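# Slip the orange into the foam net sleeve

## Task

Get the orange into the foam net sleeve. Do not pull on the net hard enough to rip it, because a torn net counts against the result.

## Robot and tools

Robot: two arms, left_arm and right_arm, each ending in a two-finger gripper. Base positions in the scene frame: left_arm (+0.049, +0.297, 0) m and right_arm (+0.025, -0.289, 0) m, both turned only about 1 degree about z. A two-camera stand is fixed to the floor behind the arms. Do not run into it.

Scene frame: the origin is at table-top height, halfway between the nominal bases. +x points out over the table, +y points toward left_arm, and +z points up. The arm names do not match the left and right sides of the images. Reported hand positions (metres) and quaternions (wxyz) use this frame. They can be wrong by a few centimetres, more when the arm is far out. Gripper geometry: the fingers point along the gripper's own +z axis and close along its y axis. end_effector_position is the point between the finger pads, about 1 cm short of the fingertips.

execute_actions(actions, cameras): actions is a list of actions. Each action holds up to 15 rows, and each row lasts 1/30 s. If an action has fewer rows, its last row repeats until 15 steps have run. Every row has 14 numbers in [-1, 1]. The first 7 are left_arm: dx, dy, dz, rx, ry, rz, opening. The last 7 are the same for right_arm. Both arms must always be filled in. The six pose numbers are an offset, not a pose. They are measured from that arm's Hand target at the start of the action, along the Hand target's own axes. Every row in an action is measured from that same start point, not from the row before it. Each new action starts from the current Hand target, so sending the same offset twice moves the arm twice. Scale: 1.0 equals 0.6 m of travel or 180 degrees of turn, and rx, ry, rz together form one rotation vector. Opening is absolute: +1 is fully open (0.094 m) and -1 is shut. Sending zeros for all six pose numbers asks for the current Hand target again. That is also how you release a push. Always resend the opening you want, because a 0 there is itself a command. cameras lists camera names; ["all"] means every camera, [] means none. With an empty actions list you get images plus the state.

move(target, speed, blend, opening_speed, grip_force, blocking, cameras): drives each gripper in a straight line. target is either one 14-number row, laid out like a row above, or a list of up to 15 rows. Every row is an offset from the Hand targets as they stood when the move began, never from the previous row. speed is the top path speed in m/s, from 0.002 to 2.9 with a default of 0.25. Rotation is capped at twice that number in rad/s. You can give one speed or one per target. blend (m) rounds off corners between listed targets; 0 stops at each one. opening_speed sets how fast the commanded opening changes, in units per second on the -1..1 scale, minimum 0.2. grip_force is the force cap per finger pad in newtons, 10 to 50, given as one value or one per arm. It stays in effect until you change it, and lower values make the fingers close slowly. blocking=false returns after about 0.5 s while the motion continues. A move is capped at 10 s. Paths do not steer around obstacles or the other arm. Faster moves lag and drift more and hit harder. Do not route a path close to an arm's own base, because that can flip its shoulder posture. The result ends with a "move:" line naming the outcome: done, off_target, moving, held or fault. limits=paced means a commanded pose was clipped; limits=held means steps were held back.

wait(seconds): 0 to 10 s with the last commands held. stop(): brakes a running move. zoom_image(camera, region): region is [x0, y0, x1, y1] in pixels of the latest image from cam_high, cam_low, cam_left_wrist or cam_right_wrist, each 896x504. The region can be at most 504 by 504. finished_scene(scene): the integer scene number. Call it only once the orange sits inside the sleeve and stays there with the robot's hands off.

Results: each arm's end_effector_position and quat, its Hand target (the base for the next offsets), Tool commands, grip_measured, Joint positions (the last value is finger gap in metres), joint velocities, joint torques and a few step readings. grip_measured uses the opening scale and can read up to about 2.5 mm wide when nothing is held. On a round object like the orange it can read below the orange's true size. Joint ranges in rad: waist -2.618..3.054, shoulder 0..3.142, elbow 0..3.142 (2.901 is straight), wrist pitch and yaw -1.571..1.571, wrist roll -2.094..2.094.

Behaviour: the drives are cheap and have play. Grippers sag, stop short, tilt or barely move on small commands. Check the pose after each move and send the missing distance or turn. Each control step clips commanded rotation to within 40 degrees of the measured orientation. Camera calibration in the header is approximate; fixed cameras may be off by a couple of degrees and up to about 9 mm.

Avoid: letting the two arms or grippers touch or squeeze each other, and closing one gripper on the other's fingers. Avoid fast impacts with the table or any fixed object, dropping the orange, letting go of anything still moving, and anything ending up off the table. Pull the net gently so it does not tear. Close slowly with a low grip_force so the orange is not crushed. Keep the arms from staying stretched out or pressing without end. Motors heat up; MOTOR HOT appears at 75 °C. At 90 °C the arm folds away and stops working, and at 100 °C it goes limp. Outside pushes may briefly nudge loose objects.

Each tool is called as name(argument=value, ...) on one line, values as JSON.

## Session

execute_actions(actions=[])

Scene clock: 0.00 s.
left_arm: end_effector_position=(+0.3935, +0.0634, +0.2961) grip_measured=-0.969 end_effector_quat_wxyz=(+0.702, +0.641, +0.303, -0.059) | right_arm: end_effector_position=(+0.3821, -0.0334, +0.3075) grip_measured=-0.963 end_effector_quat_wxyz=(+0.309, -0.079, +0.697, +0.642)
Joint positions: left_arm=[-0.224 1.408 0.863 0.533 0.967 1.056 0.001] | right_arm=[0.315 1.487 0.951 0.561 -0.939 1.029 0.002]
Joint velocities: within noise
Joint torques (N m): no reading
Heat: left arm: 36 °C; right arm: 35 °C.
Hand target: left_arm +0.3944, +0.0655, +0.3042; +0.707, +0.638, +0.301, -0.052 | right_arm +0.3828, -0.0363, +0.3204; +0.326, -0.087, +0.689, +0.642
Tool commands: left_gripper/opening=-1.0 right_gripper/opening=-1.0

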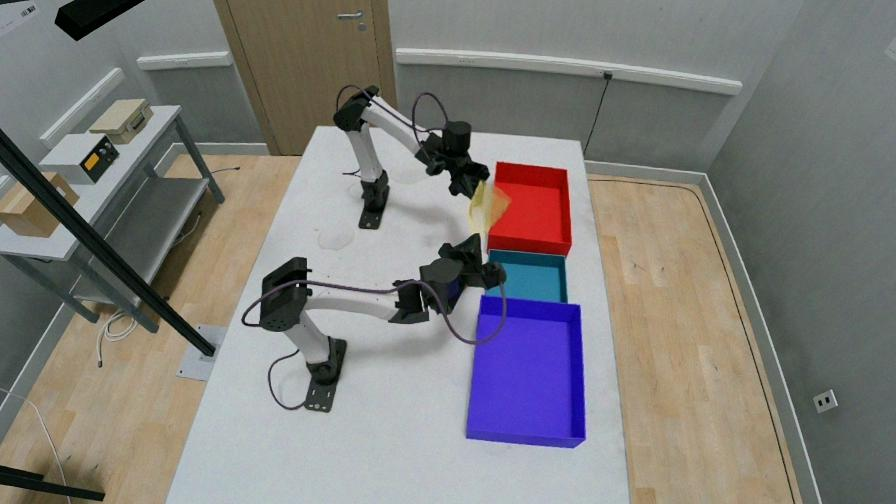

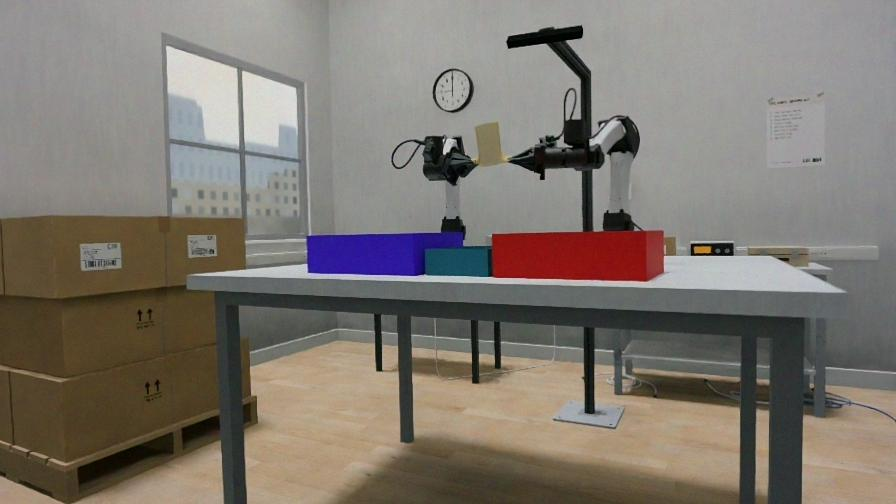

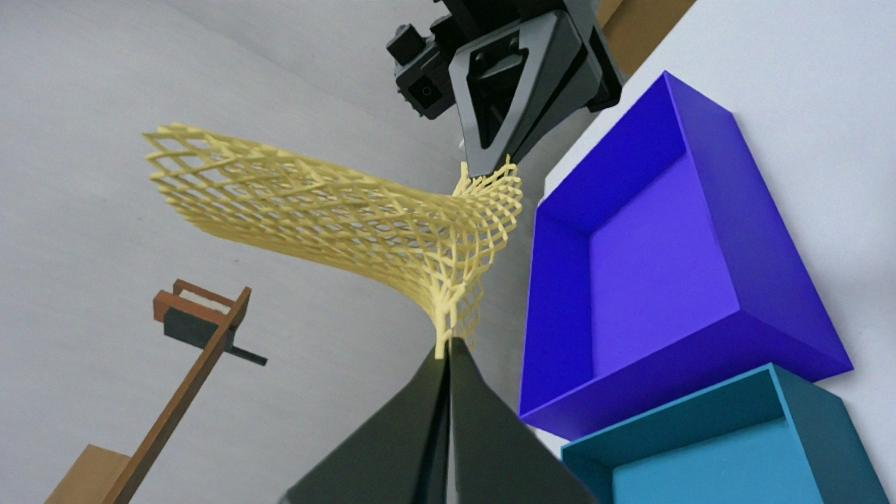

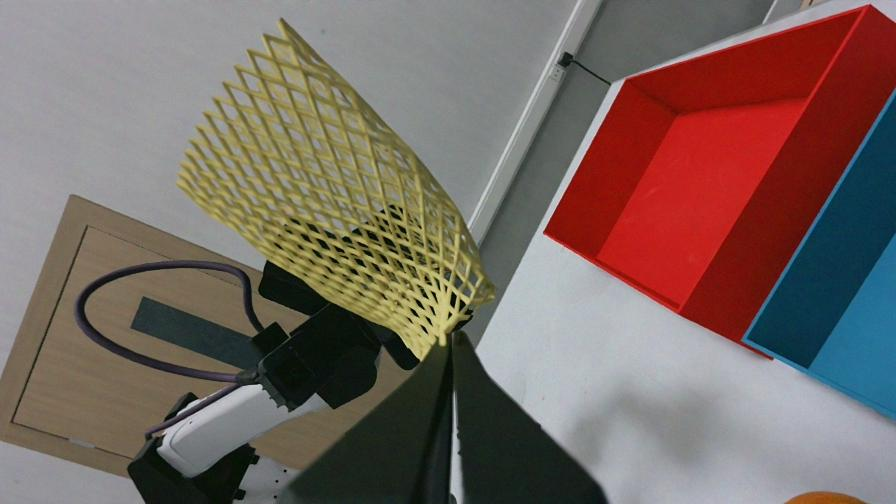

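zoom_image(camera="cam_high", region=[400, 120, 600, 320])

zoom_image(camera="cam_left_wrist", region=[120, 80, 560, 380])

zoom_image(camera="cam_low", region=[400, 90, 640, 290])

zoom_image(camera="cam_right_wrist", region=[440, 250, 896, 504])

Scaled by 2.520.

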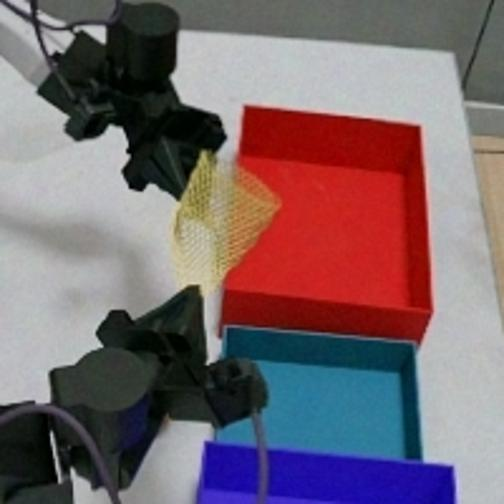

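Scaled by 1.145.

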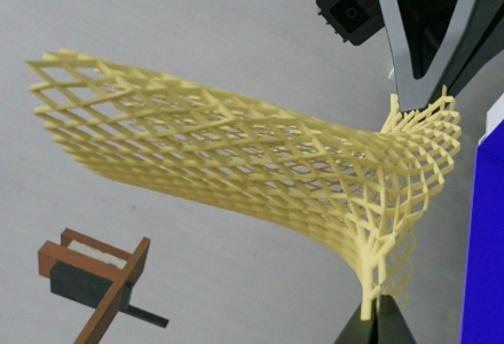

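Scaled by 2.100.

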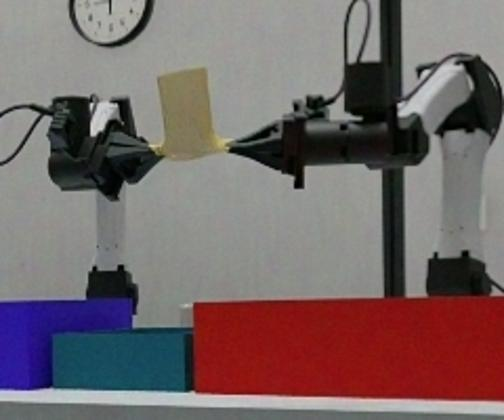

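Scaled by 1.105.

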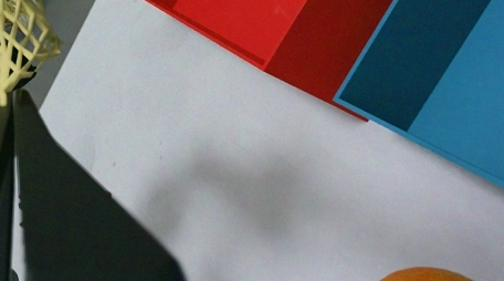

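move(target=[0.047,0.027,-0.140,0.192,0.111,0,-1,0.045,0.024,0.141,0.188,0.118,0,-1], speed=0.12, cameras=["all"])

Scene clock: 33.77 s.
left_arm: end_effector_position=(+0.3904, +0.1473, +0.3055) grip_measured=-0.969 end_effector_quat_wxyz=(+0.436, +0.816, +0.378, -0.035) | right_arm: end_effector_position=(+0.3818, +0.0575, +0.3147) grip_measured=-0.963 end_effector_quat_wxyz=(+0.198, -0.099, +0.891, +0.397)
Joint positions: left_arm=[-0.052 1.605 1.777 -1.258 0.797 1.993 0.001] | right_arm=[0.631 1.851 2.033 -0.93 -0.47 0.598 0.002]
Joint torques (N m): left_arm=[1.11 -5.27 7.77 0.71 0.01 0.1] | right_arm=[-0.09 -8.05 9.05 1.2 0.1 -0.23]
Heat: left arm: 38 °C; right arm: 39 °C.
Hand target: left_arm +0.3946, +0.1556, +0.3041; +0.424, +0.818, +0.388, -0.028 | right_arm +0.3827, +0.0537, +0.3203; +0.206, -0.104, +0.892, +0.388
Off the commanded pose: left_arm 0.009 m, 2 deg | right_arm 0.007 m, 1 deg.
move: done
camera_calibration:
cam_left_wrist: T_world_to_cam=[[-0.621785, 0.332428, -0.709136, 0.410996], [0.4611, 0.887272, 0.011633, -0.288768], [0.633064, -0.319749, -0.704975, 0.144027], [0, 0, 0, 1]] pos_world=[0.297524, 0.165642, 0.396347]
cam_right_wrist: T_world_to_cam=[[0.345687, -0.634059, -0.691715, 0.12139], [-0.913109, -0.39713, -0.0923005, 0.430497], [-0.216177, 0.663518, -0.716248, 0.399628], [0, 0, 0, 1]] pos_world=[0.437518, -0.0172289, 0.409935]

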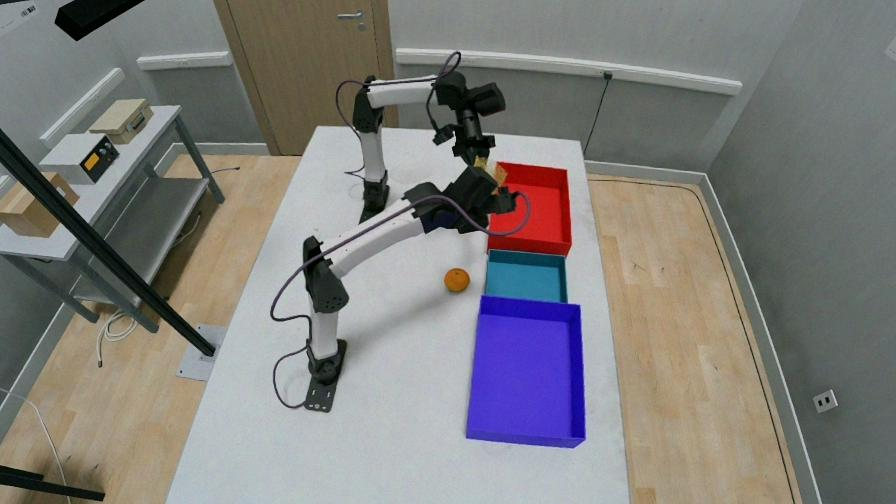

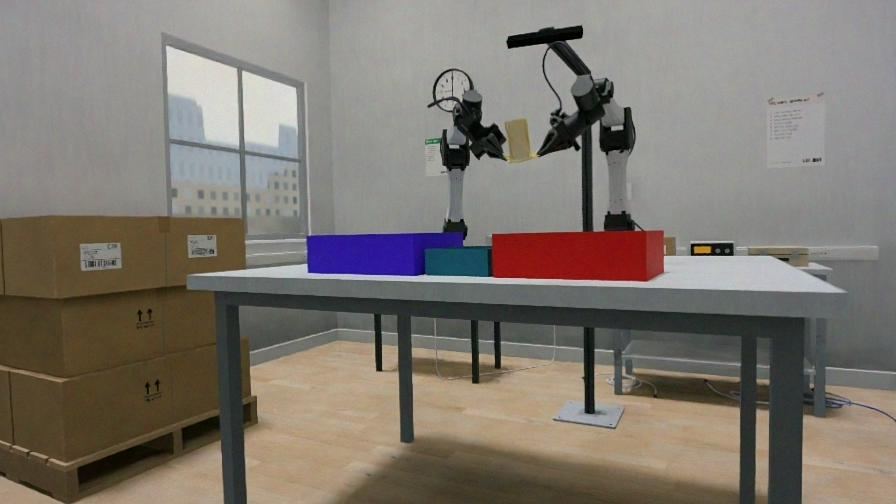

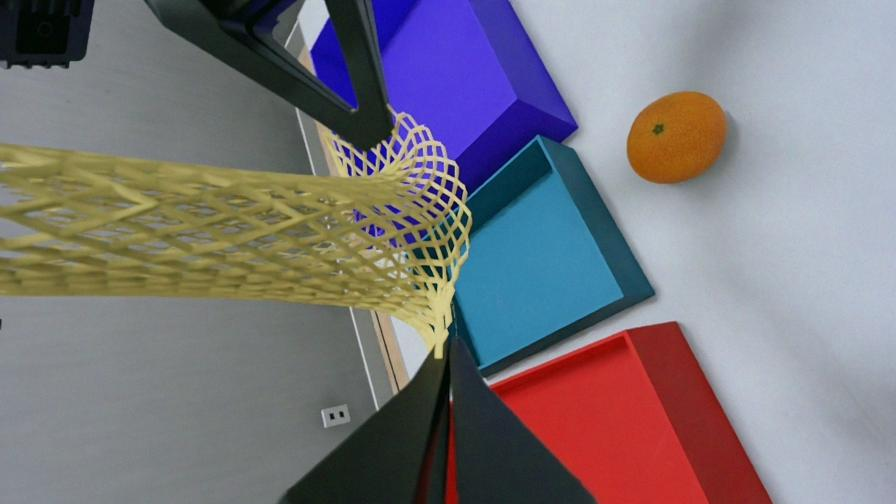

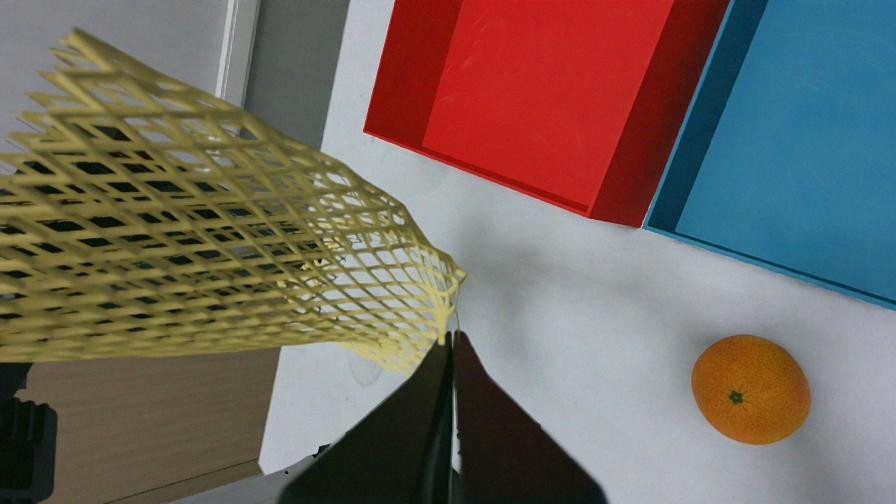

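move(target=[-0.035,-0.178,0.264,0,0,0,-1,0.187,-0.257,0.039,0,0,0,-1], speed=0.12, cameras=["all"])

Scene clock: 55.80 s.
left_arm: end_effector_position=(+0.3501, +0.0630, +0.1333) grip_measured=-0.969 end_effector_quat_wxyz=(+0.418, +0.823, +0.381, -0.046) | right_arm: end_effector_position=(+0.3370, -0.0331, +0.1431) grip_measured=-0.963 end_effector_quat_wxyz=(+0.179, -0.095, +0.901, +0.383)
Joint positions: left_arm=[-0.376 1.468 0.938 -0.378 0.61 1.662 0.001] | right_arm=[0.47 1.521 1.017 -0.368 -0.574 0.457 0.002]
Joint torques (N m): left_arm=[-0.24 -8.05 5.53 1.49 -0.11 -0.25] | right_arm=[-1.09 -8.2 5.75 1.64 -0.09 -0.25]
Heat: left arm: 39 °C; right arm: 40 °C.
Hand target: left_arm +0.3544, +0.0656, +0.1391; +0.424, +0.818, +0.388, -0.028 | right_arm +0.3424, -0.0364, +0.1554; +0.206, -0.104, +0.892, +0.388
Off the commanded pose: left_arm 0.008 m, 2 deg | right_arm 0.014 m, 4 deg.
move: off_target (right_arm)
camera_calibration:
cam_left_wrist: T_world_to_cam=[[-0.640716, 0.357779, -0.679321, 0.292885], [0.471349, 0.881724, 0.0198155, -0.197646], [0.606063, -0.307502, -0.733573, 0.0336799], [0, 0, 0, 1]] pos_world=[0.260404, 0.0798375, 0.227586]
cam_right_wrist: T_world_to_cam=[[0.317653, -0.657728, -0.683001, -0.0317749], [-0.916057, -0.398849, -0.0419529, 0.331512], [-0.244821, 0.638994, -0.729212, 0.337859], [0, 0, 0, 1]] pos_world=[0.396492, -0.104566, 0.238576]

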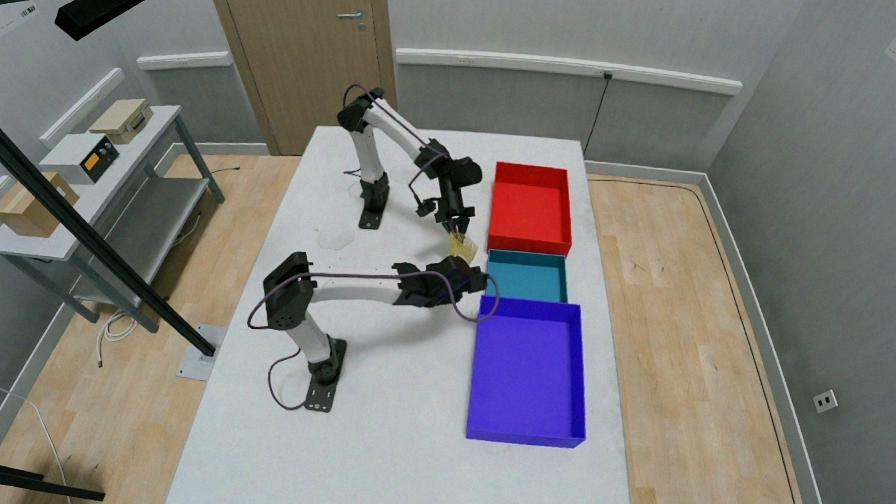

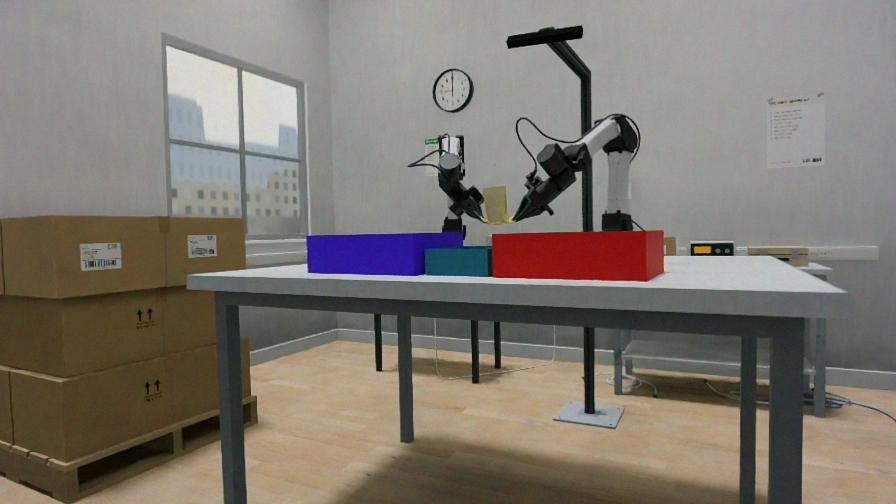

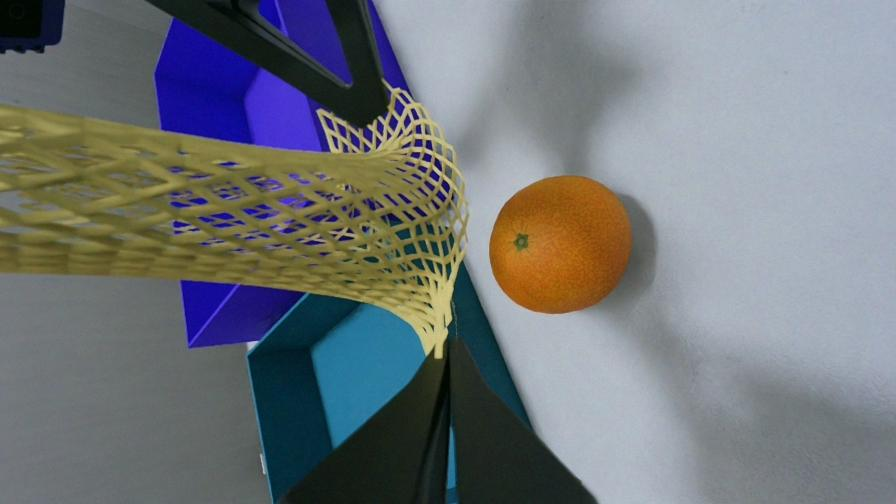

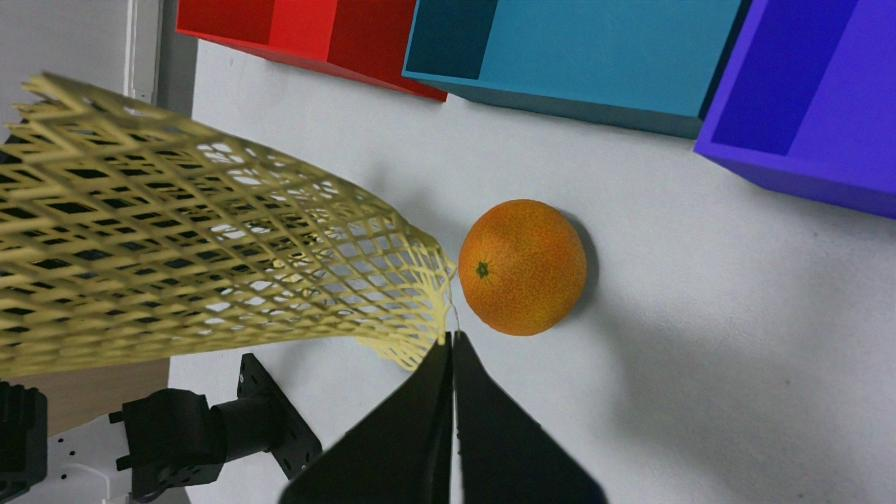

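move(target=[0.0245,-0.068,0.0627,0,0,0,-1,0.0322,-0.0487,0.0823,0,0,0,-1], speed=0.07, cameras=["all"])

Scene clock: 70.57 s.
left_arm: end_effector_position=(+0.3449, +0.0606, +0.0869) grip_measured=-0.969 end_effector_quat_wxyz=(+0.427, +0.821, +0.378, -0.033) | right_arm: end_effector_position=(+0.3433, -0.0205, +0.0952) grip_measured=-0.963 end_effector_quat_wxyz=(+0.192, -0.108, +0.895, +0.388)
Joint positions: left_arm=[-0.396 1.511 0.759 -0.112 0.588 1.64 0.001] | right_arm=[0.494 1.625 0.896 -0.104 -0.565 0.459 0.002]
Joint torques (N m): left_arm=[-0.53 -4.97 5.34 1.56 -0.06 -0.24] | right_arm=[0.08 -6.23 5.56 1.76 0.04 0.07]
Heat: left arm: 39 °C; right arm: 42 °C.
Hand target: left_arm +0.3485, +0.0615, +0.0822; +0.424, +0.818, +0.388, -0.028 | right_arm +0.3494, -0.0203, +0.0974; +0.206, -0.104, +0.892, +0.388
Off the commanded pose: left_arm 0.006 m, 1 deg | right_arm 0.007 m, 2 deg.
move: done
camera_calibration:
cam_left_wrist: T_world_to_cam=[[-0.622269, 0.348208, -0.701093, 0.255009], [0.464103, 0.885345, 0.0277957, -0.190578], [0.630388, -0.308083, -0.712528, -0.00807204], [0, 0, 0, 1]] pos_world=[0.252221, 0.0774444, 0.178331]
cam_right_wrist: T_world_to_cam=[[0.353713, -0.644143, -0.678209, -0.0708341], [-0.906743, -0.414101, -0.0796021, 0.340436], [-0.229572, 0.643118, -0.730545, 0.29144], [0, 0, 0, 1]] pos_world=[0.40065, -0.0920822, 0.191969]

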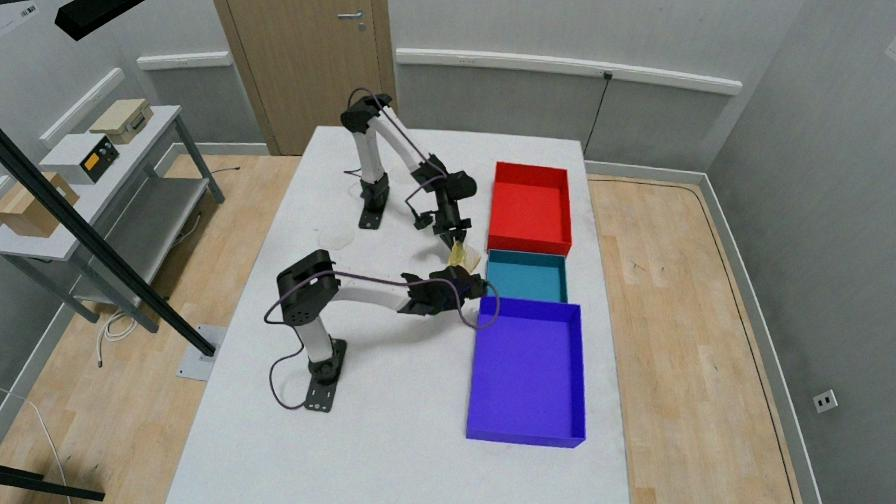

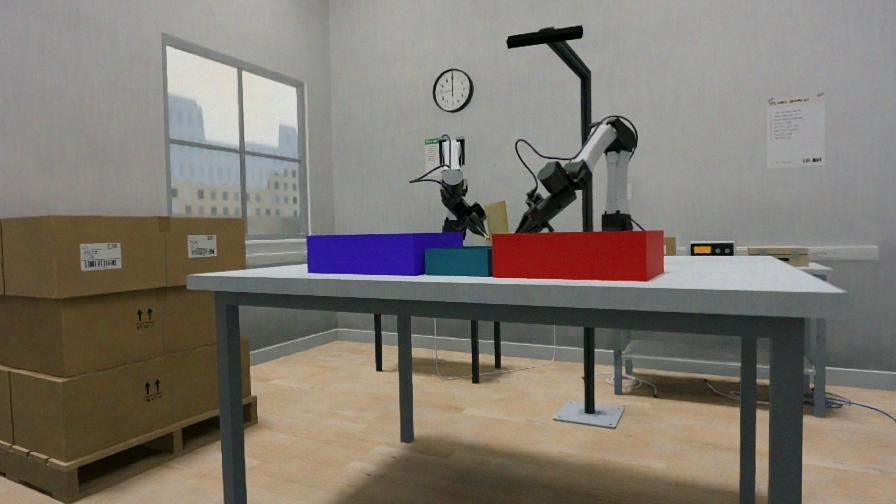

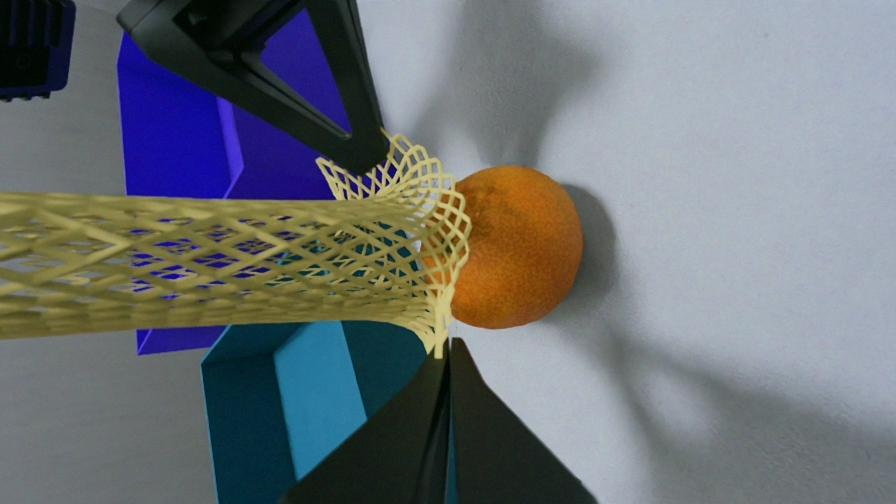

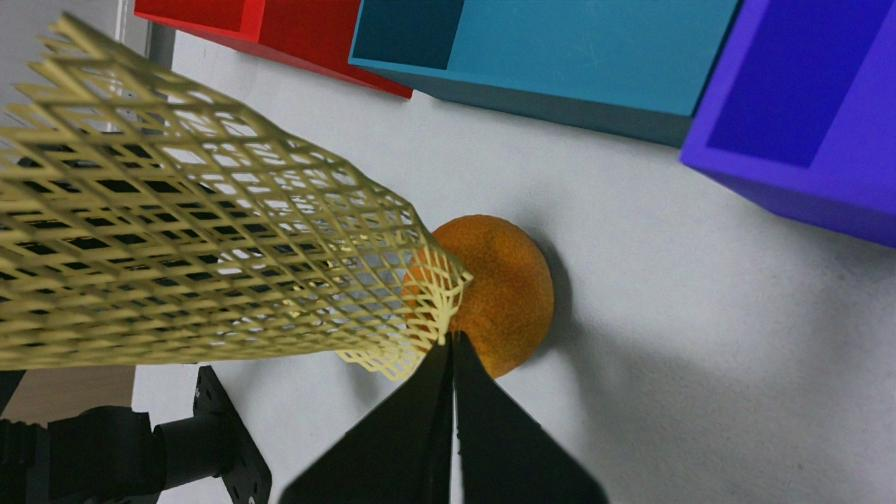

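move(target=[[0.023,-0.0326,0.0258,0,0,0,-1,0.0195,-0.0357,0.0245,0,0,0,-1],[0.0507,-0.07,0.0485,0,0,0,-1,0.0413,-0.0775,0.0457,0,0,0,-1]], speed=0.04, blend=0.01, cameras=["all"])

Scene clock: 83.73 s.
left_arm: end_effector_position=(+0.3492, +0.0665, +0.0339) grip_measured=-0.969 end_effector_quat_wxyz=(+0.433, +0.817, +0.380, -0.030) | right_arm: end_effector_position=(+0.3459, -0.0264, +0.0423) grip_measured=-0.963 end_effector_quat_wxyz=(+0.195, -0.103, +0.892, +0.394)
Joint positions: left_arm=[-0.37 1.665 0.641 0.165 0.605 1.649 0.001] | right_arm=[0.471 1.754 0.776 0.151 -0.585 0.457 0.002]
Joint torques (N m): left_arm=[1.14 -4.81 4.03 1.39 0.04 0.1] | right_arm=[-1.28 -5.96 4.52 1.61 0.08 -0.24]
Heat: left arm: 39 °C; right arm: 41 °C.
Hand target: left_arm +0.3502, +0.0735, +0.0239; +0.424, +0.818, +0.388, -0.028 | right_arm +0.3512, -0.0323, +0.0393; +0.206, -0.104, +0.892, +0.388
Off the commanded pose: left_arm 0.012 m, 1 deg | right_arm 0.008 m, 1 deg.
move: off_target (left_arm)
camera_calibration:
cam_left_wrist: T_world_to_cam=[[-0.620307, 0.33415, -0.709622, 0.219023], [0.455607, 0.889938, 0.0207952, -0.193457], [0.638468, -0.310409, -0.704276, -0.0496938], [0, 0, 0, 1]] pos_world=[0.255729, 0.0835526, 0.124448]
cam_right_wrist: T_world_to_cam=[[0.348216, -0.63652, -0.688178, -0.108835], [-0.910263, -0.405004, -0.0859877, 0.33781], [-0.223982, 0.656365, -0.720429, 0.25512], [0, 0, 0, 1]] pos_world=[0.402537, -0.0999133, 0.137946]

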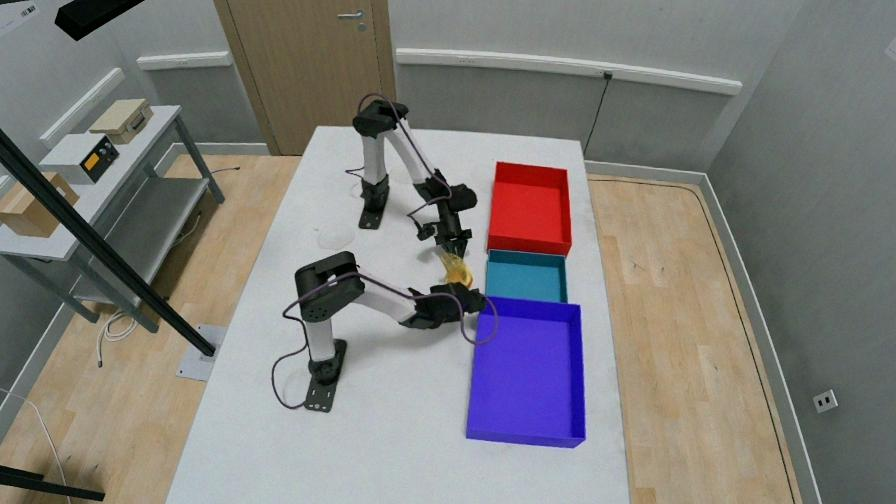

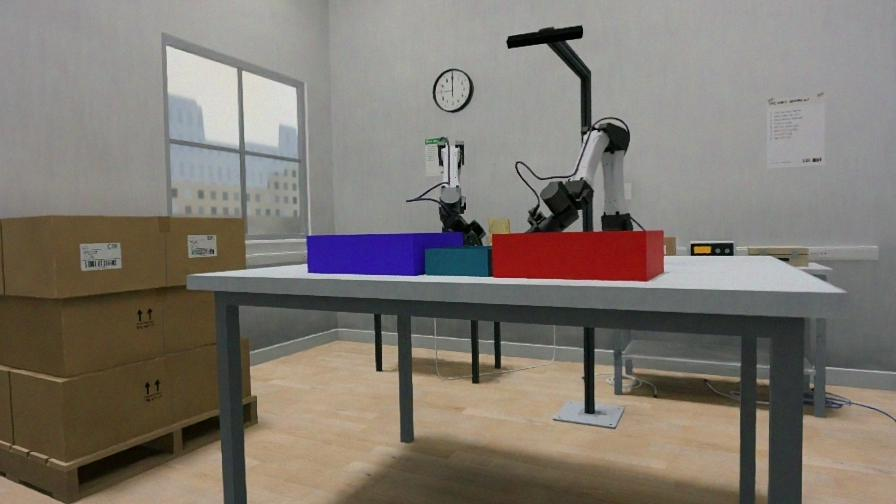

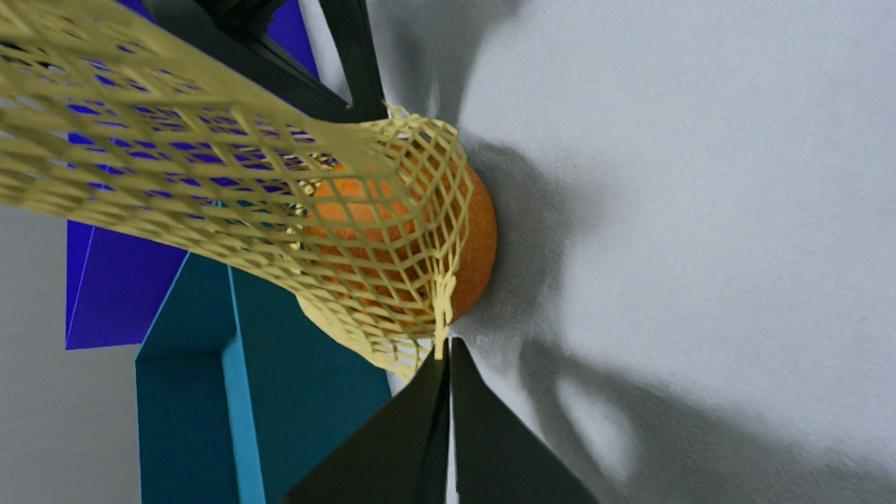

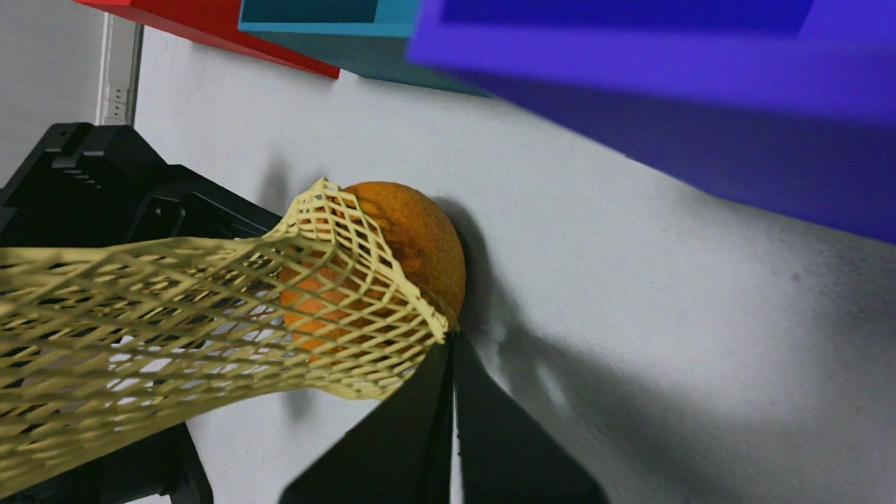

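move(target=[0.0125,-0.0224,0.0213,0,0,0,-1,0.0149,-0.0216,0.0204,0,0,0,-1], speed=0.04, cameras=["cam_left_wrist","cam_right_wrist"])

Scene clock: 94.50 s.
left_arm: end_effector_position=(+0.3522, +0.0648, +0.0177) grip_measured=-0.969 end_effector_quat_wxyz=(+0.440, +0.816, +0.375, -0.026) | right_arm: end_effector_position=(+0.3506, -0.0229, +0.0309) grip_measured=-0.963 end_effector_quat_wxyz=(+0.212, -0.117, +0.883, +0.401)
Joint positions: left_arm=[-0.37 1.737 0.616 0.279 0.608 1.651 0.001] | right_arm=[0.471 1.811 0.752 0.271 -0.593 0.44 0.002]
Joint torques (N m): left_arm=[1.14 -4.89 3.49 1.32 0.01 0.07] | right_arm=[-1.14 -5.64 3.74 1.39 0.06 -0.1]
Heat: left arm: 38 °C; right arm: 40 °C.
Hand target: left_arm +0.3502, +0.0734, +0.0039; +0.424, +0.818, +0.388, -0.028 | right_arm +0.3512, -0.0322, +0.0193; +0.206, -0.104, +0.892, +0.388
Off the commanded pose: left_arm 0.016 m, 2 deg | right_arm 0.015 m, 2 deg.
move: off_target (left_arm, right_arm)
camera_calibration:
cam_left_wrist: T_world_to_cam=[[-0.607948, 0.330207, -0.722055, 0.206041], [0.458001, 0.888708, 0.020798, -0.193701], [0.648564, -0.318058, -0.691523, -0.0668482], [0, 0, 0, 1]] pos_world=[0.257333, 0.0828458, 0.106574]
cam_right_wrist: T_world_to_cam=[[0.388622, -0.619118, -0.682397, -0.130014], [-0.898993, -0.417104, -0.133547, 0.339803], [-0.20195, 0.66537, -0.718679, 0.238034], [0, 0, 0, 1]] pos_world=[0.404078, -0.0971414, 0.127729]
Images, in order (width x height): cam_left_wrist 896x504, cam_right_wrist 896x504.

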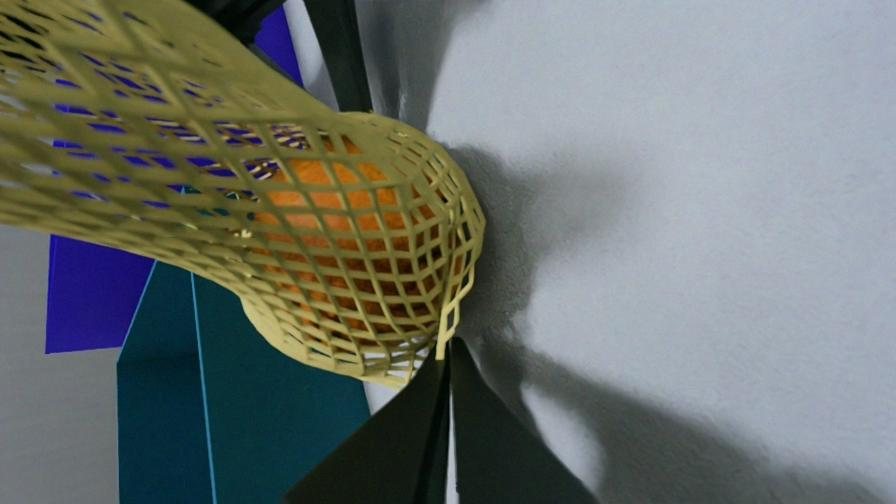

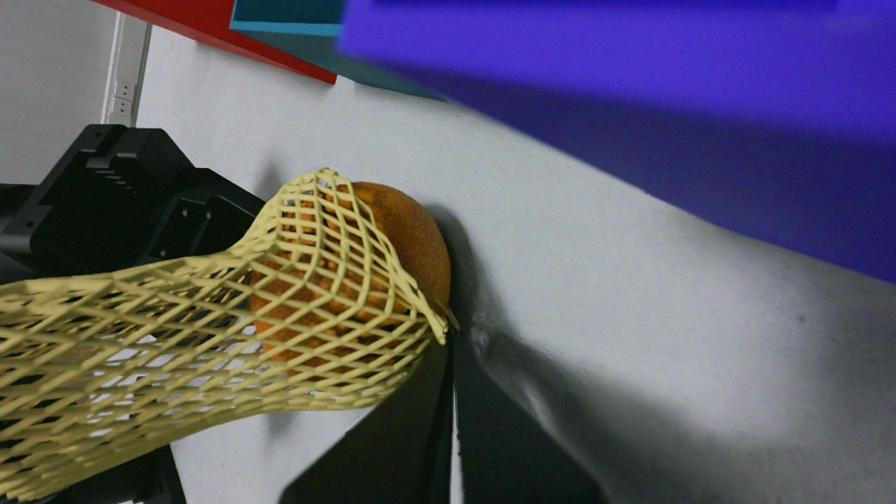

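move(target=[-0.003,0.0056,-0.0053,0,0,0,-1,0.0122,-0.0229,0.0102,0,0,0,-1], speed=0.04, cameras=["cam_left_wrist","cam_right_wrist"])

Scene clock: 100.60 s.
left_arm: end_effector_position=(+0.3522, +0.0648, +0.0177) grip_measured=-0.969 end_effector_quat_wxyz=(+0.440, +0.816, +0.375, -0.026) | right_arm: end_effector_position=(+0.3568, -0.0221, +0.0288) grip_measured=-0.963 end_effector_quat_wxyz=(+0.240, -0.136, +0.870, +0.408)
Joint positions: left_arm=[-0.37 1.737 0.616 0.279 0.608 1.651 0.001] | right_arm=[0.462 1.843 0.729 0.38 -0.605 0.41 0.002]
Joint torques (N m): left_arm=[1.13 -6.46 4.03 1.08 0.01 0.08] | right_arm=[-1.52 -4.79 3.28 1.02 0.08 0.06]
Heat: left arm: 38 °C; right arm: 39 °C.
Hand target: left_arm +0.3503, +0.0735, +0.0089; +0.424, +0.818, +0.388, -0.028 | right_arm +0.3512, -0.0372, +0.0034; +0.206, -0.104, +0.892, +0.388
Off the commanded pose: left_arm 0.013 m, 2 deg | right_arm 0.030 m, 6 deg.
move: off_target (left_arm, right_arm)
camera_calibration:
cam_left_wrist: T_world_to_cam=[[-0.607948, 0.330207, -0.722055, 0.206041], [0.458001, 0.888708, 0.020798, -0.193701], [0.648564, -0.318058, -0.691523, -0.0668482], [0, 0, 0, 1]] pos_world=[0.257333, 0.0828458, 0.106574]
cam_right_wrist: T_world_to_cam=[[0.445085, -0.597179, -0.66729, -0.153457], [-0.880243, -0.428679, -0.203487, 0.340466], [-0.164535, 0.677946, -0.716461, 0.22419], [0, 0, 0, 1]] pos_world=[0.404881, -0.097679, 0.127504]
Images, in order (width x height): cam_left_wrist 896x504, cam_right_wrist 896x504.

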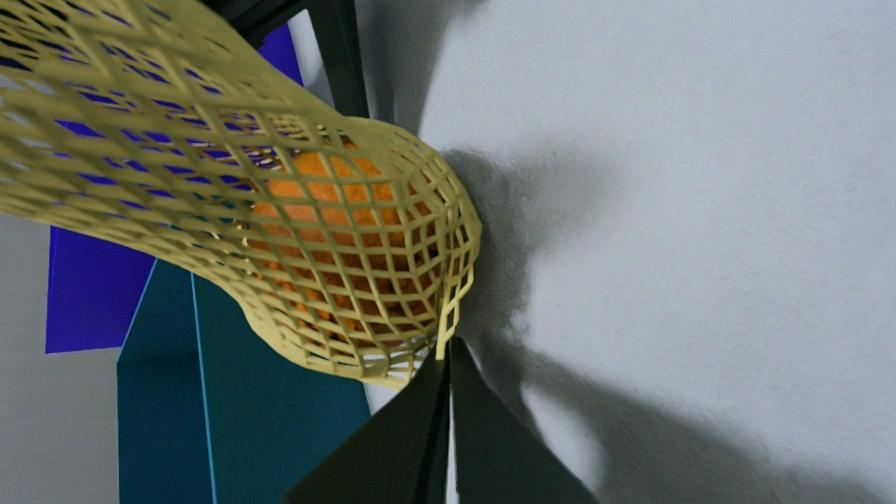

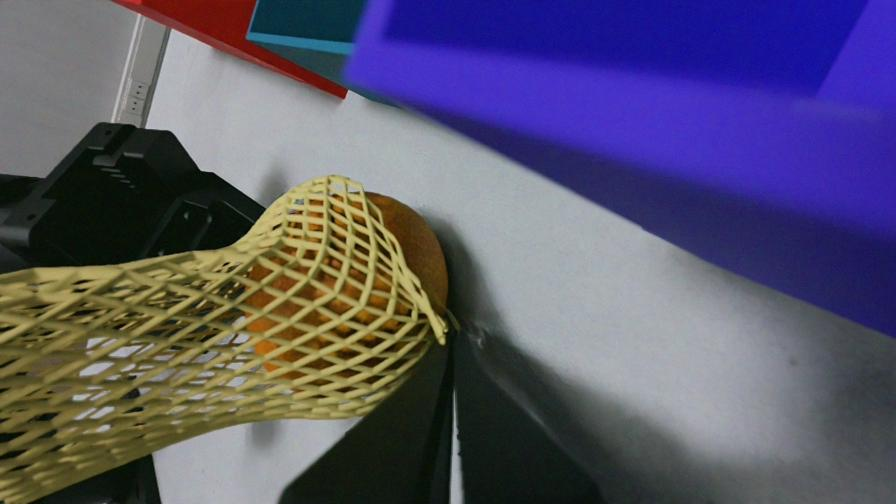

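move(target=[-0.0131,0.0134,0.001,0,0,0,-0.6,-0.0254,0.0375,-0.0014,0,0,0,-0.6], speed=0.04, opening_speed=0.4, cameras=["cam_left_wrist","cam_right_wrist"])

Scene clock: 109.47 s.
left_arm: end_effector_position=(+0.3505, +0.0687, +0.0127) grip_measured=-0.602 end_effector_quat_wxyz=(+0.428, +0.818, +0.384, -0.026) | right_arm: end_effector_position=(+0.3610, -0.0206, +0.0280) grip_measured=-0.602 end_effector_quat_wxyz=(+0.234, -0.127, +0.880, +0.393)
Joint positions: left_arm=[-0.368 1.737 0.615 0.256 0.592 1.651 0.019] | right_arm=[0.474 1.843 0.764 0.318 -0.567 0.417 0.019]
Joint torques (N m): left_arm=[-0.85 -8.21 5.57 1.05 0 -0.21] | right_arm=[0.36 -7.98 6.27 0.82 -0.02 0.32]
Heat: left arm: 39 °C; right arm: 39 °C.
Hand target: left_arm +0.3503, +0.0655, +0.0169; +0.424, +0.818, +0.388, -0.028 | right_arm +0.3568, -0.0222, +0.0253; +0.206, -0.104, +0.892, +0.388
Off the commanded pose: left_arm 0.005 m, 1 deg | right_arm 0.005 m, 4 deg.
move: off_target (right_arm)
camera_calibration:
cam_left_wrist: T_world_to_cam=[[-0.624935, 0.33746, -0.703972, 0.205282], [0.447206, 0.893876, 0.0314962, -0.192999], [0.639893, -0.295138, -0.709529, -0.0663181], [0, 0, 0, 1]] pos_world=[0.257035, 0.0836699, 0.103537]
cam_right_wrist: T_world_to_cam=[[0.420866, -0.627342, -0.65522, -0.147248], [-0.89216, -0.416908, -0.173891, 0.348363], [-0.164077, 0.657746, -0.735152, 0.223158], [0, 0, 0, 1]] pos_world=[0.409382, -0.0939214, 0.128152]
Images, in order (width x height): cam_left_wrist 896x504, cam_right_wrist 896x504.

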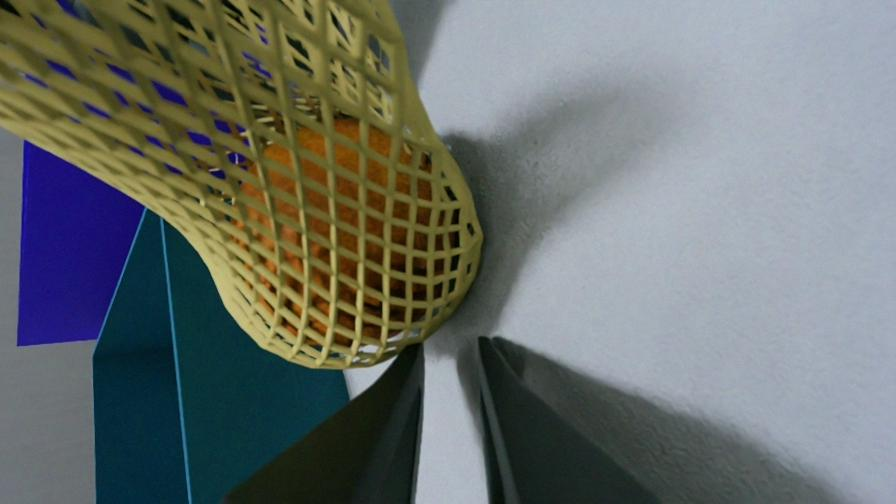

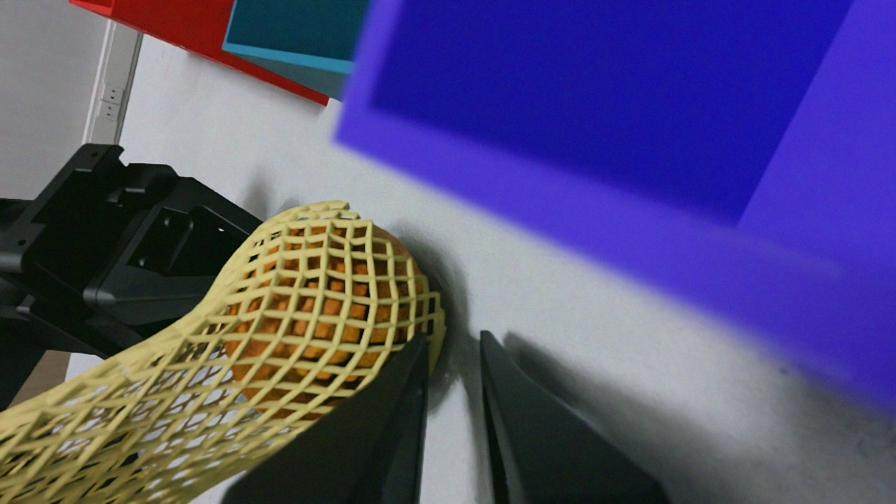

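move(target=[0,0,-0.2,0,0,0,-0.6,0,0,-0.2,0,0,0,-0.6], speed=0.06, cameras=["cam_left_wrist","cam_right_wrist","cam_high"])

Scene clock: 119.40 s.
left_arm: end_effector_position=(+0.3132, +0.1528, +0.0793) grip_measured=-0.602 end_effector_quat_wxyz=(+0.413, +0.817, +0.400, -0.035) | right_arm: end_effector_position=(+0.3219, -0.1122, +0.0870) grip_measured=-0.602 end_effector_quat_wxyz=(+0.196, -0.090, +0.898, +0.383)
Joint positions: left_arm=[-0.08 1.329 0.635 -0.396 0.737 1.942 0.019] | right_arm=[0.223 1.449 0.724 -0.254 -0.708 0.229 0.019]
Joint torques (N m): left_arm=[0.7 -6.05 7.94 0.73 0.36 0.11] | right_arm=[-0.64 -6.72 7.41 1.02 -0.32 -0.23]
Heat: left arm: 39 °C; right arm: 39 °C.
Hand target: left_arm +0.3163, +0.1514, +0.0935; +0.424, +0.818, +0.388, -0.028 | right_arm +0.3224, -0.1105, +0.0990; +0.206, -0.104, +0.892, +0.388
Off the commanded pose: left_arm 0.015 m, 2 deg | right_arm 0.012 m, 2 deg.
move: off_target (left_arm, right_arm)
camera_calibration:
cam_left_wrist: T_world_to_cam=[[-0.657887, 0.338848, -0.672582, 0.208132], [0.432813, 0.900966, 0.0305524, -0.250101], [0.616326, -0.271002, -0.739391, 0.0357675], [0, 0, 0, 1]] pos_world=[0.22313, 0.1645, 0.174073]
cam_right_wrist: T_world_to_cam=[[0.324065, -0.660602, -0.67719, -0.120187], [-0.922469, -0.379428, -0.0713074, 0.290542], [-0.209839, 0.647796, -0.732344, 0.333786], [0, 0, 0, 1]] pos_world=[0.377006, -0.185381, 0.183775]
Images, in order (width x height): cam_high 896x504, cam_left_wrist 896x504, cam_right_wrist 896x504.

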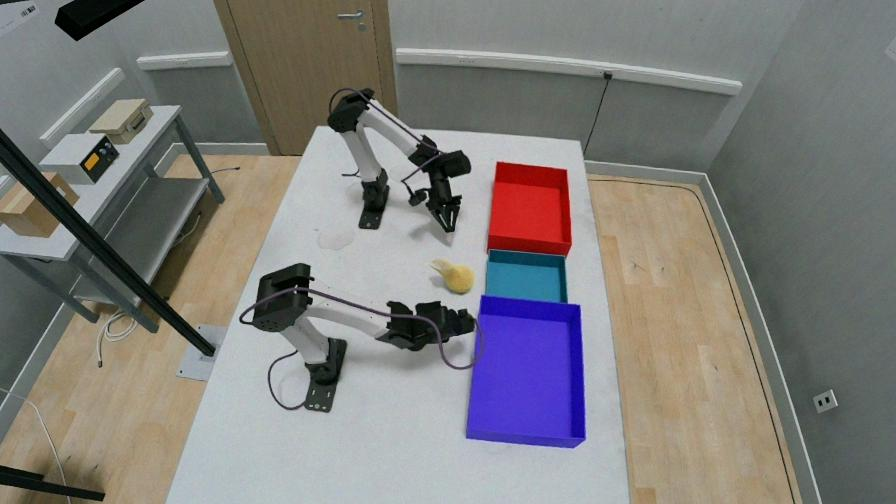

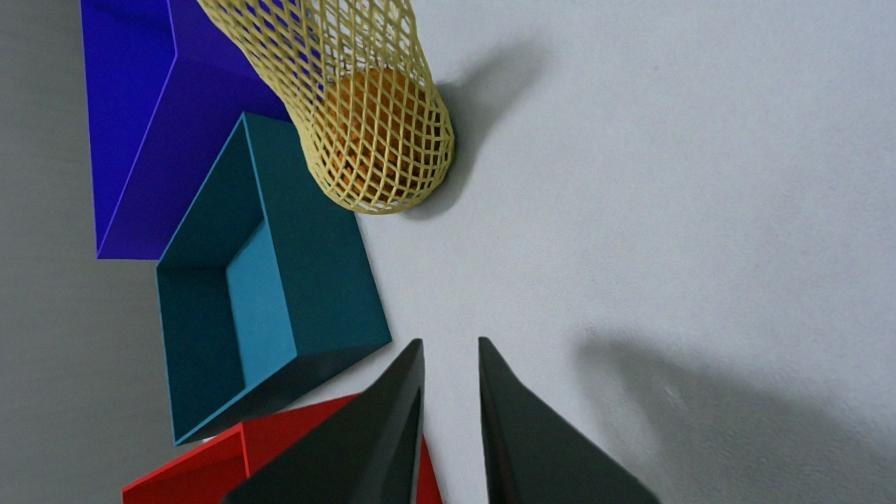

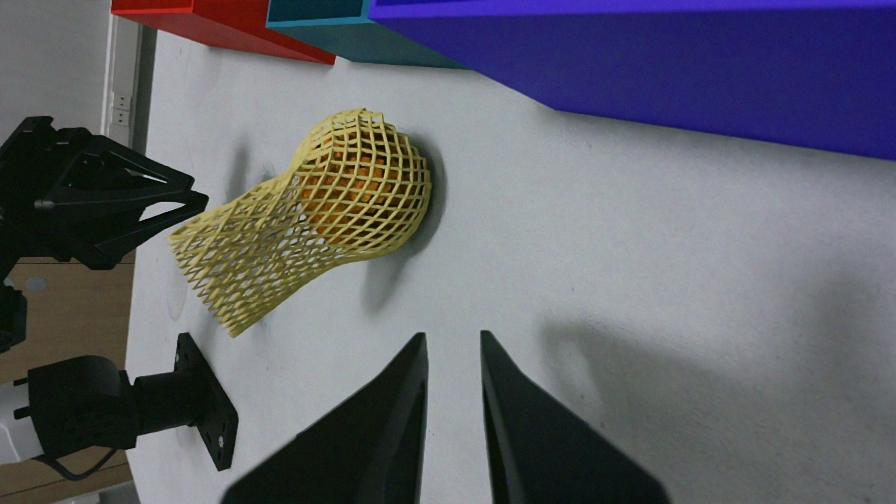

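Success.

finished_scene(scene=1)

The scene is finished: the task was done.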